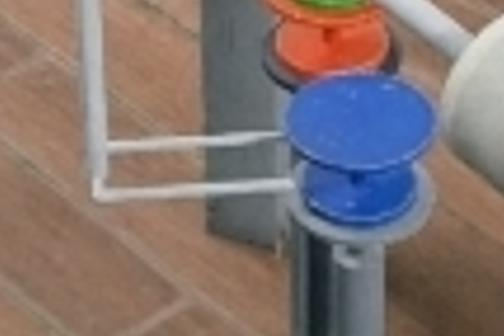

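>>> {"op": "move", "data": {"arm1": {"target":[1.0594,-0.1247,0.823,0,0.06,0.9982,0],"speed":0.06}, "arm2": {"target":[-0.2016,0.7659,0.817,0,0.831,-0.5562,0],"speed":0.06}, "arm3": {"target":[-0.384,-0.6816,0.791,0,0.8763,0.4818,0],"speed":0.06}, "cameras": ["cam_high","cam_low"]}}

>>> {"op": "zoom_image", "data": {"camera": "cam_low", "region": [280, 250, 340, 290]}}

>>> {"op": "zoom_image", "data": {"camera": "cam_high", "region": [310, 240, 385, 290]}}

Scene clock: 634.30 s.
Joint torques (N m): arm1=[-2.26 -21.3 7.72 0.42 0.87 0.08] | arm2=[-0.44 -34.43 7.56 -0.53 1.02 -0.13] | arm3=[-0.67 -20.48 12.71 -2.25 -0.2 -0.28]
Heat: arm1: hottest joint2_rad 34 °C; arm2: hottest joint2_rad 35 °C; arm3: hottest joint3_rad 35 °C.
move: arm1 off_target; arm2 off_target; arm3 off_target
Joint velocities: within noise
arm1.joint_positions: joint1_rad=+0.469 joint2_rad=+1.836 joint3_rad=+1.143 joint4_rad=-0.955 joint5_rad=-0.036 joint6_rad=+2.088 hand_index_mcp=+0.119 hand_index_abd=-0.002 hand_index_pip=-0.292 hand_index_dip=+0.723 hand_middle_mcp=+0.224 hand_middle_abd=+0.009 hand_middle_pip=-0.196 hand_middle_dip=+0.167 hand_ring_mcp=+0.223 hand_ring_abd=-0.003 hand_ring_pip=-0.191 hand_ring_dip=+0.143 hand_thumb_cmc=+0.714 hand_thumb_axl=+0.677 hand_thumb_mcp=+0.223 hand_thumb_ipl=+0.168 hand_current_limit=+0.750 hand_speed=-0.700
arm1.joint_status: not commanded
arm1.hand_state: goal,goal,goal,overload,blocked,goal,blocked,blocked,blocked,goal,blocked,blocked,goal,goal,goal,goal
arm1.index_mcp_current_ma: 53
arm1.index_abd_current_ma: -3
arm1.index_pip_current_ma: 16
arm1.index_dip_current_ma: 0
arm1.middle_mcp_current_ma: 481
arm1.middle_abd_current_ma: 17
arm1.middle_pip_current_ma: 392
arm1.middle_dip_current_ma: 230
arm1.ring_mcp_current_ma: 481
arm1.ring_abd_current_ma: -5
arm1.ring_pip_current_ma: 418
arm1.ring_dip_current_ma: 133
arm1.thumb_cmc_current_ma: 0
arm1.thumb_axl_current_ma: -1
arm1.thumb_mcp_current_ma: -6
arm1.thumb_ipl_current_ma: 0
arm1.hand_goal_index_mcp: 0.100
arm1.hand_goal_index_abd: 0.000
arm1.hand_goal_index_pip: -0.300
arm1.hand_goal_index_dip: 0.100
arm1.hand_goal_middle_mcp: 0.100
arm1.hand_goal_middle_abd: 0.000
arm1.hand_goal_middle_pip: -0.300
arm1.hand_goal_middle_dip: 0.100
arm1.hand_goal_ring_mcp: 0.100
arm1.hand_goal_ring_abd: 0.000
arm1.hand_goal_ring_pip: -0.300
arm1.hand_goal_ring_dip: 0.100
arm1.hand_goal_thumb_cmc: 0.714
arm1.hand_goal_thumb_axl: 0.678
arm1.hand_goal_thumb_mcp: 0.226
arm1.hand_goal_thumb_ipl: 0.168
arm1.on_its_own: hand_ring_dip moved -0.034 toward your old target +0.100
arm1.hand: x=+1.0778 y=-0.1330 z=+0.7952 quat_wxyz=(-0.046, -0.018, -0.999, +0.000) (m; scene frame)
arm1.hand_target: x=+1.0603 y=-0.1240 z=+0.8223 quat_wxyz=(-0.007, -0.033, -0.999, +0.010) (m; scene frame)
arm1.hand_status: off_target (0.034 m and 7.1 deg from the pose sent, 0.065 m and 9.8 deg at the start; a joint's target at an end of its range on 54 of 54 steps)
arm2.joint_positions: joint1_rad=+0.381 joint2_rad=+2.677 joint3_rad=+2.755 joint4_rad=-1.686 joint5_rad=-0.028 joint6_rad=+2.075 hand_index_mcp=+0.282 hand_index_abd=+0.003 hand_index_pip=-0.196 hand_index_dip=+0.143 hand_middle_mcp=+0.252 hand_middle_abd=+0.006 hand_middle_pip=-0.201 hand_middle_dip=+0.138 hand_ring_mcp=+0.226 hand_ring_abd=+0.010 hand_ring_pip=-0.221 hand_ring_dip=+0.141 hand_thumb_cmc=+0.715 hand_thumb_axl=+0.677 hand_thumb_mcp=+0.223 hand_thumb_ipl=+0.168 hand_current_limit=+0.750 hand_speed=-0.700
arm2.joint_status: not commanded
arm2.hand_state: blocked,goal,blocked,blocked,blocked,goal,blocked,blocked,blocked,goal,blocked,blocked,goal,goal,goal,goal
arm2.index_mcp_current_ma: 481
arm2.index_abd_current_ma: 3
arm2.index_pip_current_ma: 349
arm2.index_dip_current_ma: 107
arm2.middle_mcp_current_ma: 481
arm2.middle_abd_current_ma: 7
arm2.middle_pip_current_ma: 329
arm2.middle_dip_current_ma: 93
arm2.ring_mcp_current_ma: 481
arm2.ring_abd_current_ma: 13
arm2.ring_pip_current_ma: 243
arm2.ring_dip_current_ma: 101
arm2.thumb_cmc_current_ma: 1
arm2.thumb_axl_current_ma: -1
arm2.thumb_mcp_current_ma: -5
arm2.thumb_ipl_current_ma: 0
arm2.hand_goal_index_mcp: 0.100
arm2.hand_goal_index_abd: 0.000
arm2.hand_goal_index_pip: -0.300
arm2.hand_goal_index_dip: 0.100
arm2.hand_goal_middle_mcp: 0.100
arm2.hand_goal_middle_abd: 0.000
arm2.hand_goal_middle_pip: -0.300
arm2.hand_goal_middle_dip: 0.100
arm2.hand_goal_ring_mcp: 0.100
arm2.hand_goal_ring_abd: 0.000
arm2.hand_goal_ring_pip: -0.300
arm2.hand_goal_ring_dip: 0.100
arm2.hand_goal_thumb_cmc: 0.714
arm2.hand_goal_thumb_axl: 0.678
arm2.hand_goal_thumb_mcp: 0.226
arm2.hand_goal_thumb_ipl: 0.168
arm2.on_its_own: hand_index_dip moved -0.034 toward your old target +0.100
arm2.hand: x=-0.2038 y=+0.7706 z=+0.7767 quat_wxyz=(-0.010, +0.832, -0.554, -0.022) (m; scene frame)
arm2.hand_target: x=-0.2020 y=+0.7662 z=+0.8160 quat_wxyz=(+0.000, +0.832, -0.555, +0.002) (m; scene frame)
arm2.hand_status: off_target (0.041 m and 2.8 deg from the pose sent, 0.091 m and 2.8 deg at the start; a joint's target at an end of its range on 41 of 54 steps)
arm3.joint_positions: joint1_rad=+0.089 joint2_rad=+2.317 joint3_rad=+1.931 joint4_rad=-1.214 joint5_rad=+0.005 joint6_rad=+1.731 hand_index_mcp=+0.185 hand_index_abd=+0.000 hand_index_pip=-0.165 hand_index_dip=+0.170 hand_middle_mcp=+0.182 hand_middle_abd=-0.007 hand_middle_pip=-0.173 hand_middle_dip=+0.174 hand_ring_mcp=+0.205 hand_ring_abd=-0.013 hand_ring_pip=-0.198 hand_ring_dip=+0.153 hand_thumb_cmc=+0.716 hand_thumb_axl=+0.677 hand_thumb_mcp=+0.223 hand_thumb_ipl=+0.168 hand_current_limit=+0.750 hand_speed=-0.700
arm3.joint_status: not commanded
arm3.hand_state: blocked,goal,blocked,blocked,blocked,goal,blocked,blocked,blocked,goal,blocked,blocked,goal,goal,goal,goal
arm3.index_mcp_current_ma: 214
arm3.index_abd_current_ma: 0
arm3.index_pip_current_ma: 395
arm3.index_dip_current_ma: 144
arm3.middle_mcp_current_ma: 202
arm3.middle_abd_current_ma: -3
arm3.middle_pip_current_ma: 359
arm3.middle_dip_current_ma: 158
arm3.ring_mcp_current_ma: 297
arm3.ring_abd_current_ma: -8
arm3.ring_pip_current_ma: 258
arm3.ring_dip_current_ma: 94
arm3.thumb_cmc_current_ma: 0
arm3.thumb_axl_current_ma: 0
arm3.thumb_mcp_current_ma: -1
arm3.thumb_ipl_current_ma: 0
arm3.hand_goal_index_mcp: 0.100
arm3.hand_goal_index_abd: 0.000
arm3.hand_goal_index_pip: -0.300
arm3.hand_goal_index_dip: 0.100
arm3.hand_goal_middle_mcp: 0.100
arm3.hand_goal_middle_abd: 0.000
arm3.hand_goal_middle_pip: -0.300
arm3.hand_goal_middle_dip: 0.100
arm3.hand_goal_ring_mcp: 0.100
arm3.hand_goal_ring_abd: 0.000
arm3.hand_goal_ring_pip: -0.300
arm3.hand_goal_ring_dip: 0.100
arm3.hand_goal_thumb_cmc: 0.714
arm3.hand_goal_thumb_axl: 0.678
arm3.hand_goal_thumb_mcp: 0.226
arm3.hand_goal_thumb_ipl: 0.168
arm3.hand: x=-0.3884 y=-0.6980 z=+0.7666 quat_wxyz=(+0.012, +0.882, +0.471, -0.005) (m; scene frame)
arm3.hand_target: x=-0.3845 y=-0.6827 z=+0.7910 quat_wxyz=(+0.000, +0.876, +0.482, +0.001) (m; scene frame)
arm3.hand_status: off_target (0.030 m and 2.0 deg from the pose sent, 0.082 m and 2.4 deg at the start)
pictures: cam_high, cam_low

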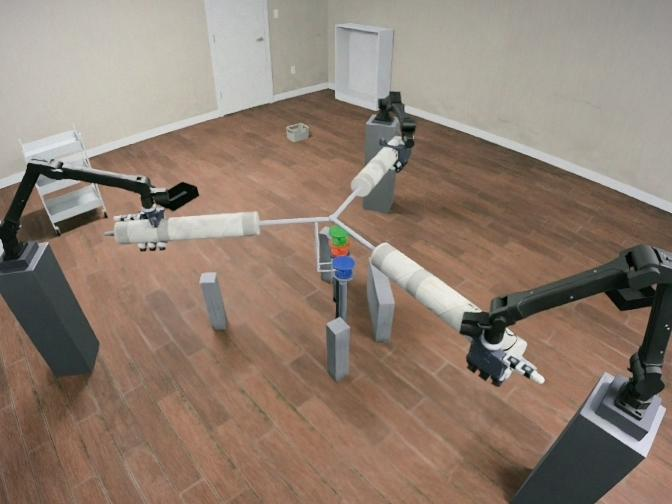

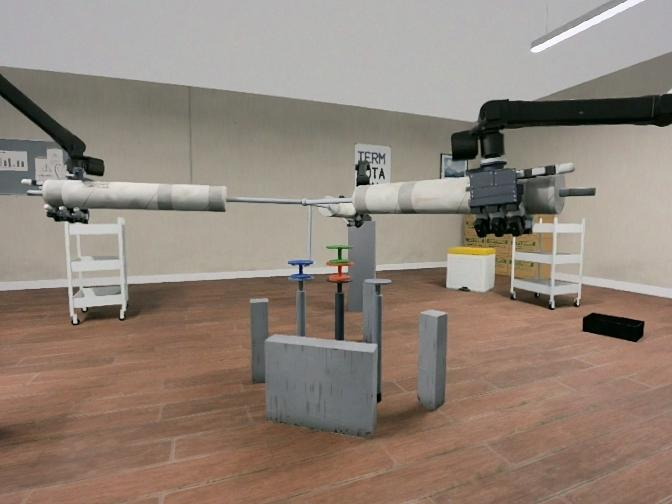

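Scaled by 8.400 from the camera's 672x504 image, which has a finer 960x720 frame.

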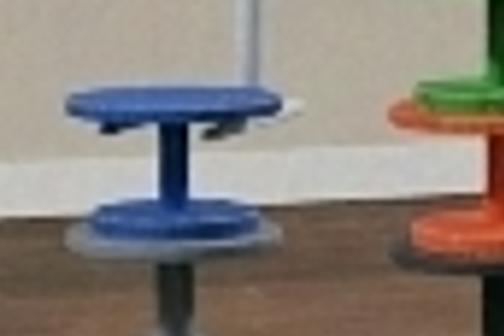

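Scaled by 6.720 from the camera's 672x504 image, which has a finer 960x720 frame.

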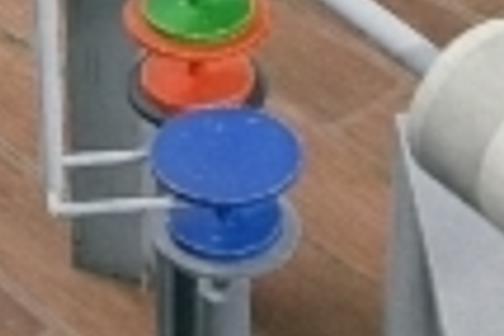

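>>> {"op": "move", "data": {"arm1": {"target":[1.0917,-0.0838,0.818,0,0.06,0.9982,0],"speed":0.06}, "arm2": {"target":[-0.1706,0.8064,0.812,0,0.831,-0.5562,0],"speed":0.06}, "arm3": {"target":[-0.3531,-0.6425,0.790,0,0.8763,0.4818,0],"speed":0.06}, "cameras": ["cam_high","cam_low"]}}

>>> {"op": "zoom_image", "data": {"camera": "cam_low", "region": [280, 250, 340, 290]}}

>>> {"op": "zoom_image", "data": {"camera": "cam_high", "region": [310, 240, 385, 290]}}

Scene clock: 677.00 s.
Joint torques (N m): arm1=[-1.44 -18.78 7.62 0.49 0.9 0.08] | arm2=[-0.09 -33.85 7.46 -0.01 0.74 -0.13] | arm3=[-0.15 -22.89 13.96 -2.22 -0.12 -0.23]
Heat: arm1: hottest joint2_rad 32 °C; arm2: hottest joint2_rad 35 °C; arm3: hottest joint3_rad 35 °C.
move: arm1 off_target; arm2 off_target; arm3 off_target
Joint velocities: within noise
arm1.joint_positions: joint1_rad=+0.411 joint2_rad=+1.745 joint3_rad=+1.001 joint4_rad=-0.899 joint5_rad=-0.013 joint6_rad=+2.088 hand_index_mcp=+0.119 hand_index_abd=-0.002 hand_index_pip=-0.292 hand_index_dip=+0.723 hand_middle_mcp=+0.222 hand_middle_abd=+0.009 hand_middle_pip=-0.204 hand_middle_dip=+0.141 hand_ring_mcp=+0.223 hand_ring_abd=-0.002 hand_ring_pip=-0.209 hand_ring_dip=+0.133 hand_thumb_cmc=+0.714 hand_thumb_axl=+0.677 hand_thumb_mcp=+0.223 hand_thumb_ipl=+0.168 hand_current_limit=+0.750 hand_speed=-0.700
arm1.joint_status: not commanded
arm1.hand_state: goal,goal,goal,overload,blocked,goal,blocked,blocked,blocked,goal,blocked,blocked,goal,goal,goal,goal
arm1.index_mcp_current_ma: 52
arm1.index_abd_current_ma: -3
arm1.index_pip_current_ma: 16
arm1.index_dip_current_ma: 0
arm1.middle_mcp_current_ma: 481
arm1.middle_abd_current_ma: 17
arm1.middle_pip_current_ma: 357
arm1.middle_dip_current_ma: 124
arm1.ring_mcp_current_ma: 481
arm1.ring_abd_current_ma: -3
arm1.ring_pip_current_ma: 333
arm1.ring_dip_current_ma: 96
arm1.thumb_cmc_current_ma: 0
arm1.thumb_axl_current_ma: -1
arm1.thumb_mcp_current_ma: -6
arm1.thumb_ipl_current_ma: 0
arm1.hand_goal_index_mcp: 0.100
arm1.hand_goal_index_abd: 0.000
arm1.hand_goal_index_pip: -0.300
arm1.hand_goal_index_dip: 0.100
arm1.hand_goal_middle_mcp: 0.100
arm1.hand_goal_middle_abd: 0.000
arm1.hand_goal_middle_pip: -0.300
arm1.hand_goal_middle_dip: 0.100
arm1.hand_goal_ring_mcp: 0.100
arm1.hand_goal_ring_abd: 0.000
arm1.hand_goal_ring_pip: -0.300
arm1.hand_goal_ring_dip: 0.100
arm1.hand_goal_thumb_cmc: 0.714
arm1.hand_goal_thumb_axl: 0.678
arm1.hand_goal_thumb_mcp: 0.226
arm1.hand_goal_thumb_ipl: 0.168
arm1.on_its_own: hand_middle_dip moved -0.026 toward your old target +0.100
arm1.hand: x=+1.1089 y=-0.0887 z=+0.7948 quat_wxyz=(-0.039, -0.046, -0.998, -0.008) (m; scene frame)
arm1.hand_target: x=+1.0924 y=-0.0835 z=+0.8176 quat_wxyz=(-0.001, -0.058, -0.998, +0.001) (m; scene frame)
arm1.hand_status: off_target (0.029 m and 4.8 deg from the pose sent, 0.056 m and 7.2 deg at the start; a joint's target at an end of its range on 53 of 53 steps)
arm2.joint_positions: joint1_rad=+0.445 joint2_rad=+2.650 joint3_rad=+2.707 joint4_rad=-1.680 joint5_rad=-0.042 joint6_rad=+2.076 hand_index_mcp=+0.287 hand_index_abd=+0.001 hand_index_pip=-0.200 hand_index_dip=+0.139 hand_middle_mcp=+0.252 hand_middle_abd=+0.002 hand_middle_pip=-0.201 hand_middle_dip=+0.140 hand_ring_mcp=+0.225 hand_ring_abd=+0.013 hand_ring_pip=-0.215 hand_ring_dip=+0.153 hand_thumb_cmc=+0.715 hand_thumb_axl=+0.677 hand_thumb_mcp=+0.223 hand_thumb_ipl=+0.168 hand_current_limit=+0.750 hand_speed=-0.700
arm2.joint_status: not commanded
arm2.hand_state: blocked,goal,blocked,blocked,blocked,goal,blocked,blocked,blocked,goal,blocked,blocked,goal,goal,goal,goal
arm2.index_mcp_current_ma: 481
arm2.index_abd_current_ma: 0
arm2.index_pip_current_ma: 330
arm2.index_dip_current_ma: 96
arm2.middle_mcp_current_ma: 481
arm2.middle_abd_current_ma: 2
arm2.middle_pip_current_ma: 325
arm2.middle_dip_current_ma: 100
arm2.ring_mcp_current_ma: 481
arm2.ring_abd_current_ma: 18
arm2.ring_pip_current_ma: 266
arm2.ring_dip_current_ma: 145
arm2.thumb_cmc_current_ma: 1
arm2.thumb_axl_current_ma: -1
arm2.thumb_mcp_current_ma: -5
arm2.thumb_ipl_current_ma: 0
arm2.hand_goal_index_mcp: 0.100
arm2.hand_goal_index_abd: 0.000
arm2.hand_goal_index_pip: -0.300
arm2.hand_goal_index_dip: 0.100
arm2.hand_goal_middle_mcp: 0.100
arm2.hand_goal_middle_abd: 0.000
arm2.hand_goal_middle_pip: -0.300
arm2.hand_goal_middle_dip: 0.100
arm2.hand_goal_ring_mcp: 0.100
arm2.hand_goal_ring_abd: 0.000
arm2.hand_goal_ring_pip: -0.300
arm2.hand_goal_ring_dip: 0.100
arm2.hand_goal_thumb_cmc: 0.714
arm2.hand_goal_thumb_axl: 0.678
arm2.hand_goal_thumb_mcp: 0.226
arm2.hand_goal_thumb_ipl: 0.168
arm2.hand: x=-0.1781 y=+0.8098 z=+0.7779 quat_wxyz=(-0.017, +0.849, -0.528, -0.031) (m; scene frame)
arm2.hand_target: x=-0.1714 y=+0.8066 z=+0.8118 quat_wxyz=(-0.011, +0.850, -0.527, -0.002) (m; scene frame)
arm2.hand_status: off_target (0.035 m and 5.5 deg from the pose sent, 0.060 m and 2.8 deg at the start; a joint's target at an end of its range on 53 of 53 steps)
arm3.joint_positions: joint1_rad=+0.069 joint2_rad=+2.486 joint3_rad=+2.236 joint4_rad=-1.356 joint5_rad=+0.003 joint6_rad=+1.710 hand_index_mcp=+0.197 hand_index_abd=+0.000 hand_index_pip=-0.165 hand_index_dip=+0.171 hand_middle_mcp=+0.188 hand_middle_abd=-0.007 hand_middle_pip=-0.173 hand_middle_dip=+0.174 hand_ring_mcp=+0.205 hand_ring_abd=-0.013 hand_ring_pip=-0.198 hand_ring_dip=+0.151 hand_thumb_cmc=+0.716 hand_thumb_axl=+0.677 hand_thumb_mcp=+0.223 hand_thumb_ipl=+0.168 hand_current_limit=+0.750 hand_speed=-0.700
arm3.joint_status: not commanded
arm3.hand_state: blocked,goal,blocked,blocked,blocked,goal,blocked,blocked,blocked,goal,blocked,blocked,goal,goal,goal,goal
arm3.index_mcp_current_ma: 262
arm3.index_abd_current_ma: 0
arm3.index_pip_current_ma: 395
arm3.index_dip_current_ma: 147
arm3.middle_mcp_current_ma: 226
arm3.middle_abd_current_ma: -3
arm3.middle_pip_current_ma: 359
arm3.middle_dip_current_ma: 158
arm3.ring_mcp_current_ma: 297
arm3.ring_abd_current_ma: -8
arm3.ring_pip_current_ma: 258
arm3.ring_dip_current_ma: 88
arm3.thumb_cmc_current_ma: 0
arm3.thumb_axl_current_ma: 0
arm3.thumb_mcp_current_ma: -1
arm3.thumb_ipl_current_ma: 0
arm3.hand_goal_index_mcp: 0.100
arm3.hand_goal_index_abd: 0.000
arm3.hand_goal_index_pip: -0.300
arm3.hand_goal_index_dip: 0.100
arm3.hand_goal_middle_mcp: 0.100
arm3.hand_goal_middle_abd: 0.000
arm3.hand_goal_middle_pip: -0.300
arm3.hand_goal_middle_dip: 0.100
arm3.hand_goal_ring_mcp: 0.100
arm3.hand_goal_ring_abd: 0.000
arm3.hand_goal_ring_pip: -0.300
arm3.hand_goal_ring_dip: 0.100
arm3.hand_goal_thumb_cmc: 0.714
arm3.hand_goal_thumb_axl: 0.678
arm3.hand_goal_thumb_mcp: 0.226
arm3.hand_goal_thumb_ipl: 0.168
arm3.hand: x=-0.3550 y=-0.6596 z=+0.7608 quat_wxyz=(+0.013, +0.882, +0.472, -0.009) (m; scene frame)
arm3.hand_target: x=-0.3537 y=-0.6438 z=+0.7902 quat_wxyz=(-0.001, +0.876, +0.482, +0.002) (m; scene frame)
arm3.hand_status: off_target (0.034 m and 2.2 deg from the pose sent, 0.070 m and 2.0 deg at the start)
pictures: cam_high, cam_low

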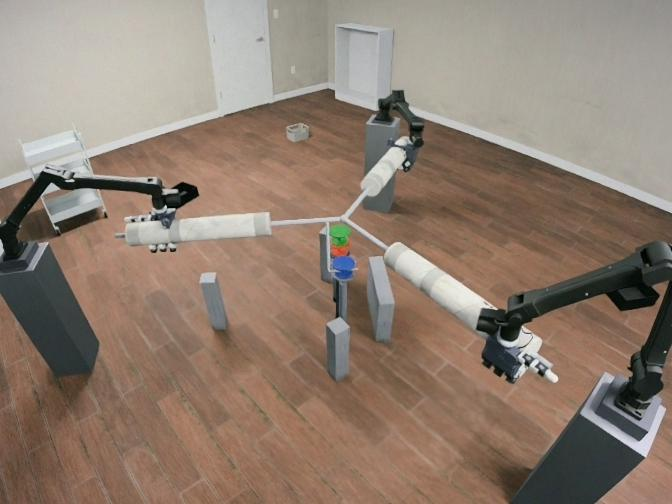

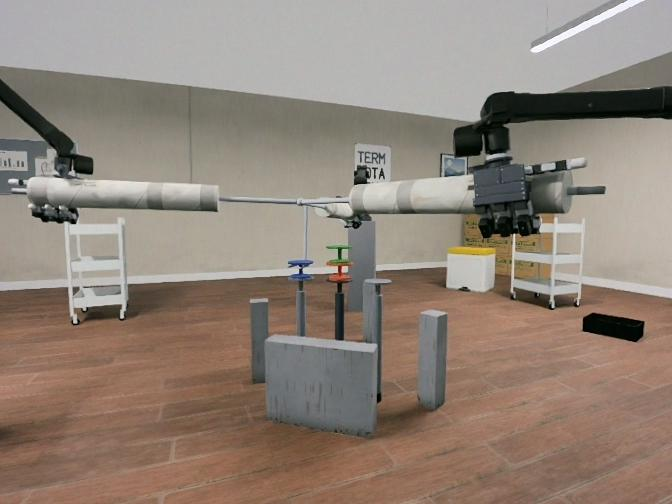

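Scaled by 8.400 from the camera's 672x504 image, which has a finer 960x720 frame.

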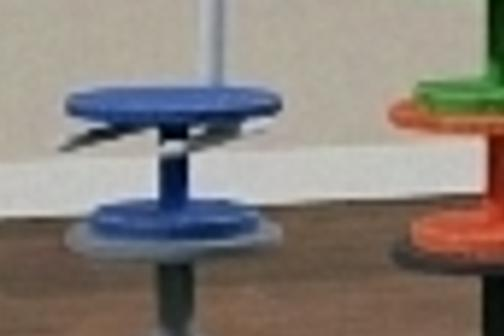

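Scaled by 6.720 from the camera's 672x504 image, which has a finer 960x720 frame.

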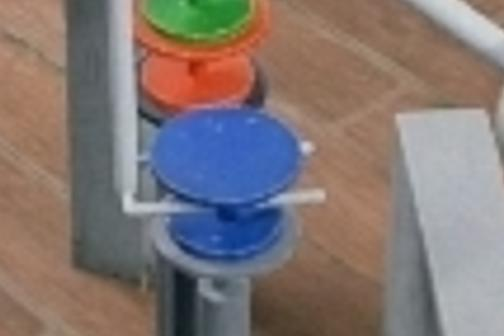

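>>> {"op": "move", "data": {"arm1": {"target":[1.093,-0.084,0.932,0,0.06,0.9982,0],"speed":0.07}, "arm2": {"target":[-0.1714,0.8066,0.920,0,0.8434,-0.5373,0],"speed":0.07}, "arm3": {"target":[-0.354,-0.6438,0.907,0,0.8763,0.4818,0],"speed":0.07}, "cameras": ["cam_high","cam_low"]}}

>>> {"op": "zoom_image", "data": {"camera": "cam_low", "region": [260, 190, 380, 290]}}

>>> {"op": "zoom_image", "data": {"camera": "cam_high", "region": [300, 180, 420, 280]}}

Scene clock: 728.17 s.
Joint torques (N m): arm1=[-0.5 -15.68 14.31 -1.29 0.52 0.18] | arm2=[-0.26 -35.19 8.72 -0.21 1.28 -0.14] | arm3=[0.38 -23.65 14.32 -2.04 -0.2 -0.16]
Heat: arm1: hottest joint2_rad 33 °C; arm2: hottest joint2_rad 40 °C; arm3: hottest joint3_rad 40 °C.
move: arm1 off_target; arm2 off_target; arm3 off_target
Joint velocities: within noise
arm1.joint_positions: joint1_rad=+0.402 joint2_rad=+1.562 joint3_rad=+1.086 joint4_rad=-1.165 joint5_rad=-0.006 joint6_rad=+2.078 hand_index_mcp=+0.119 hand_index_abd=-0.002 hand_index_pip=-0.292 hand_index_dip=+0.723 hand_middle_mcp=+0.222 hand_middle_abd=-0.004 hand_middle_pip=-0.219 hand_middle_dip=+0.130 hand_ring_mcp=+0.223 hand_ring_abd=-0.004 hand_ring_pip=-0.218 hand_ring_dip=+0.129 hand_thumb_cmc=+0.714 hand_thumb_axl=+0.677 hand_thumb_mcp=+0.223 hand_thumb_ipl=+0.168 hand_current_limit=+0.750 hand_speed=-0.700
arm1.joint_status: not commanded
arm1.hand_state: goal,goal,goal,overload,blocked,goal,blocked,blocked,blocked,goal,blocked,blocked,goal,goal,goal,goal
arm1.index_mcp_current_ma: 52
arm1.index_abd_current_ma: -3
arm1.index_pip_current_ma: 16
arm1.index_dip_current_ma: 0
arm1.middle_mcp_current_ma: 481
arm1.middle_abd_current_ma: -5
arm1.middle_pip_current_ma: 286
arm1.middle_dip_current_ma: 85
arm1.ring_mcp_current_ma: 481
arm1.ring_abd_current_ma: -5
arm1.ring_pip_current_ma: 292
arm1.ring_dip_current_ma: 82
arm1.thumb_cmc_current_ma: 0
arm1.thumb_axl_current_ma: -1
arm1.thumb_mcp_current_ma: -6
arm1.thumb_ipl_current_ma: 0
arm1.hand_goal_index_mcp: 0.100
arm1.hand_goal_index_abd: 0.000
arm1.hand_goal_index_pip: -0.300
arm1.hand_goal_index_dip: 0.100
arm1.hand_goal_middle_mcp: 0.100
arm1.hand_goal_middle_abd: 0.000
arm1.hand_goal_middle_pip: -0.300
arm1.hand_goal_middle_dip: 0.100
arm1.hand_goal_ring_mcp: 0.100
arm1.hand_goal_ring_abd: 0.000
arm1.hand_goal_ring_pip: -0.300
arm1.hand_goal_ring_dip: 0.100
arm1.hand_goal_thumb_cmc: 0.714
arm1.hand_goal_thumb_axl: 0.678
arm1.hand_goal_thumb_mcp: 0.226
arm1.hand_goal_thumb_ipl: 0.168
arm1.hand: x=+1.1142 y=-0.0802 z=+0.8968 quat_wxyz=(-0.036, -0.045, -0.998, -0.010) (m; scene frame)
arm1.hand_target: x=+1.0949 y=-0.0831 z=+0.9313 quat_wxyz=(-0.001, -0.056, -0.998, +0.002) (m; scene frame)
arm1.hand_status: off_target (0.041 m and 4.6 deg from the pose sent, 0.138 m and 4.8 deg at the start; a joint's target at an end of its range on 78 of 78 steps)
arm2.joint_positions: joint1_rad=+0.453 joint2_rad=+2.514 joint3_rad=+2.677 joint4_rad=-1.691 joint5_rad=-0.026 joint6_rad=+2.076 hand_index_mcp=+0.232 hand_index_abd=+0.015 hand_index_pip=-0.204 hand_index_dip=+0.151 hand_middle_mcp=+0.215 hand_middle_abd=+0.013 hand_middle_pip=-0.201 hand_middle_dip=+0.167 hand_ring_mcp=+0.211 hand_ring_abd=+0.013 hand_ring_pip=-0.203 hand_ring_dip=+0.164 hand_thumb_cmc=+0.715 hand_thumb_axl=+0.677 hand_thumb_mcp=+0.223 hand_thumb_ipl=+0.168 hand_current_limit=+0.750 hand_speed=-0.700
arm2.joint_status: not commanded
arm2.hand_state: blocked,goal,blocked,blocked,blocked,goal,blocked,blocked,blocked,goal,blocked,blocked,goal,goal,goal,goal
arm2.index_mcp_current_ma: 481
arm2.index_abd_current_ma: 22
arm2.index_pip_current_ma: 313
arm2.index_dip_current_ma: 137
arm2.middle_mcp_current_ma: 432
arm2.middle_abd_current_ma: 19
arm2.middle_pip_current_ma: 328
arm2.middle_dip_current_ma: 198
arm2.ring_mcp_current_ma: 416
arm2.ring_abd_current_ma: 19
arm2.ring_pip_current_ma: 317
arm2.ring_dip_current_ma: 186
arm2.thumb_cmc_current_ma: 1
arm2.thumb_axl_current_ma: -1
arm2.thumb_mcp_current_ma: -5
arm2.thumb_ipl_current_ma: 0
arm2.hand_goal_index_mcp: 0.100
arm2.hand_goal_index_abd: 0.000
arm2.hand_goal_index_pip: -0.300
arm2.hand_goal_index_dip: 0.100
arm2.hand_goal_middle_mcp: 0.100
arm2.hand_goal_middle_abd: 0.000
arm2.hand_goal_middle_pip: -0.300
arm2.hand_goal_middle_dip: 0.100
arm2.hand_goal_ring_mcp: 0.100
arm2.hand_goal_ring_abd: 0.000
arm2.hand_goal_ring_pip: -0.300
arm2.hand_goal_ring_dip: 0.100
arm2.hand_goal_thumb_cmc: 0.714
arm2.hand_goal_thumb_axl: 0.678
arm2.hand_goal_thumb_mcp: 0.226
arm2.hand_goal_thumb_ipl: 0.168
arm2.on_its_own: hand_index_mcp moved -0.055 toward your old target +0.100; hand_middle_mcp moved -0.038 toward your old target +0.100
arm2.hand: x=-0.1751 y=+0.8122 z=+0.8617 quat_wxyz=(-0.007, +0.852, -0.524, +0.016) (m; scene frame)
arm2.hand_target: x=-0.1740 y=+0.8082 z=+0.9182 quat_wxyz=(+0.006, +0.850, -0.523, +0.061) (m; scene frame)
arm2.hand_status: off_target (0.059 m and 2.7 deg from the pose sent, 0.142 m and 4.2 deg at the start; a joint's target at an end of its range on 78 of 78 steps)
arm3.joint_positions: joint1_rad=+0.062 joint2_rad=+2.470 joint3_rad=+2.488 joint4_rad=-1.647 joint5_rad=+0.005 joint6_rad=+1.701 hand_index_mcp=+0.206 hand_index_abd=-0.002 hand_index_pip=-0.162 hand_index_dip=+0.174 hand_middle_mcp=+0.194 hand_middle_abd=-0.007 hand_middle_pip=-0.173 hand_middle_dip=+0.174 hand_ring_mcp=+0.207 hand_ring_abd=-0.013 hand_ring_pip=-0.198 hand_ring_dip=+0.151 hand_thumb_cmc=+0.716 hand_thumb_axl=+0.677 hand_thumb_mcp=+0.223 hand_thumb_ipl=+0.168 hand_current_limit=+0.750 hand_speed=-0.700
arm3.joint_status: not commanded
arm3.hand_state: blocked,goal,blocked,blocked,blocked,goal,blocked,blocked,blocked,goal,blocked,blocked,goal,goal,goal,goal
arm3.index_mcp_current_ma: 298
arm3.index_abd_current_ma: 0
arm3.index_pip_current_ma: 410
arm3.index_dip_current_ma: 156
arm3.middle_mcp_current_ma: 249
arm3.middle_abd_current_ma: -3
arm3.middle_pip_current_ma: 359
arm3.middle_dip_current_ma: 158
arm3.ring_mcp_current_ma: 304
arm3.ring_abd_current_ma: -8
arm3.ring_pip_current_ma: 258
arm3.ring_dip_current_ma: 88
arm3.thumb_cmc_current_ma: 0
arm3.thumb_axl_current_ma: 0
arm3.thumb_mcp_current_ma: -1
arm3.thumb_ipl_current_ma: 0
arm3.hand_goal_index_mcp: 0.100
arm3.hand_goal_index_abd: 0.000
arm3.hand_goal_index_pip: -0.300
arm3.hand_goal_index_dip: 0.100
arm3.hand_goal_middle_mcp: 0.100
arm3.hand_goal_middle_abd: 0.000
arm3.hand_goal_middle_pip: -0.300
arm3.hand_goal_middle_dip: 0.100
arm3.hand_goal_ring_mcp: 0.100
arm3.hand_goal_ring_abd: 0.000
arm3.hand_goal_ring_pip: -0.300
arm3.hand_goal_ring_dip: 0.100
arm3.hand_goal_thumb_cmc: 0.714
arm3.hand_goal_thumb_axl: 0.678
arm3.hand_goal_thumb_mcp: 0.226
arm3.hand_goal_thumb_ipl: 0.168
arm3.hand: x=-0.3496 y=-0.6589 z=+0.8694 quat_wxyz=(+0.020, +0.881, +0.472, -0.017) (m; scene frame)
arm3.hand_target: x=-0.3549 y=-0.6457 z=+0.9066 quat_wxyz=(-0.001, +0.876, +0.482, +0.001) (m; scene frame)
arm3.hand_status: off_target (0.041 m and 3.3 deg from the pose sent, 0.147 m and 2.3 deg at the start)
pictures: cam_high, cam_low

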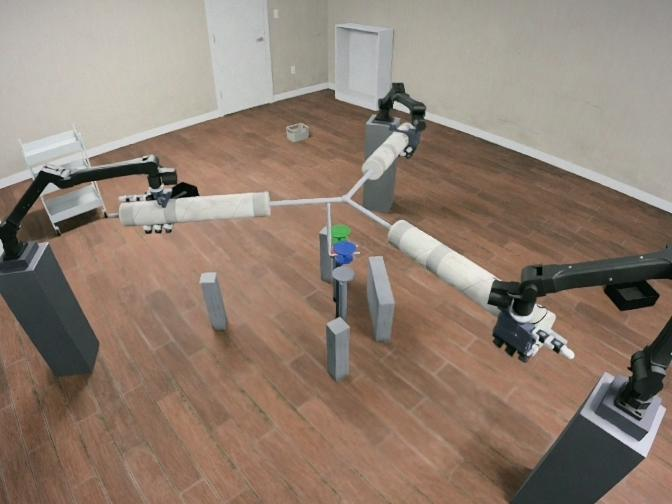

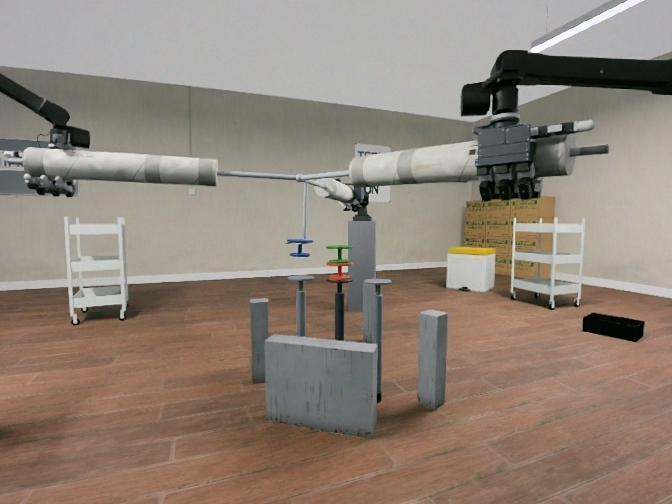

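Scaled by 4.200 from the camera's 672x504 image, which has a finer 960x720 frame.

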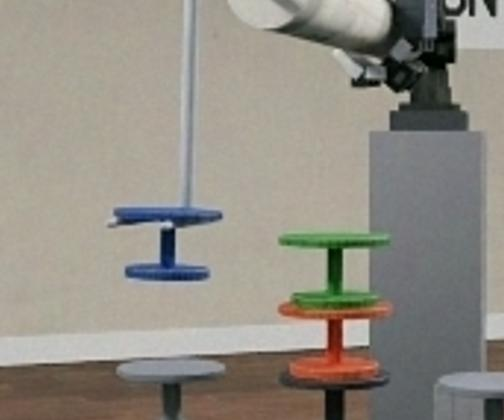

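Scaled by 4.200 from the camera's 672x504 image, which has a finer 960x720 frame.

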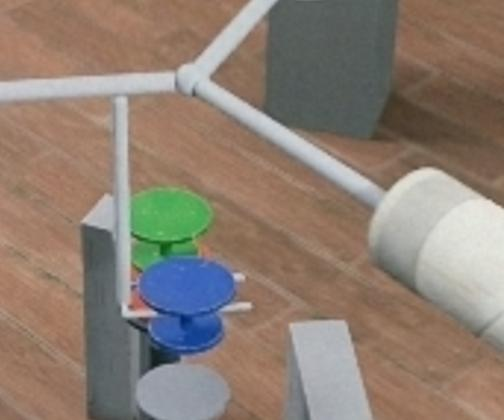

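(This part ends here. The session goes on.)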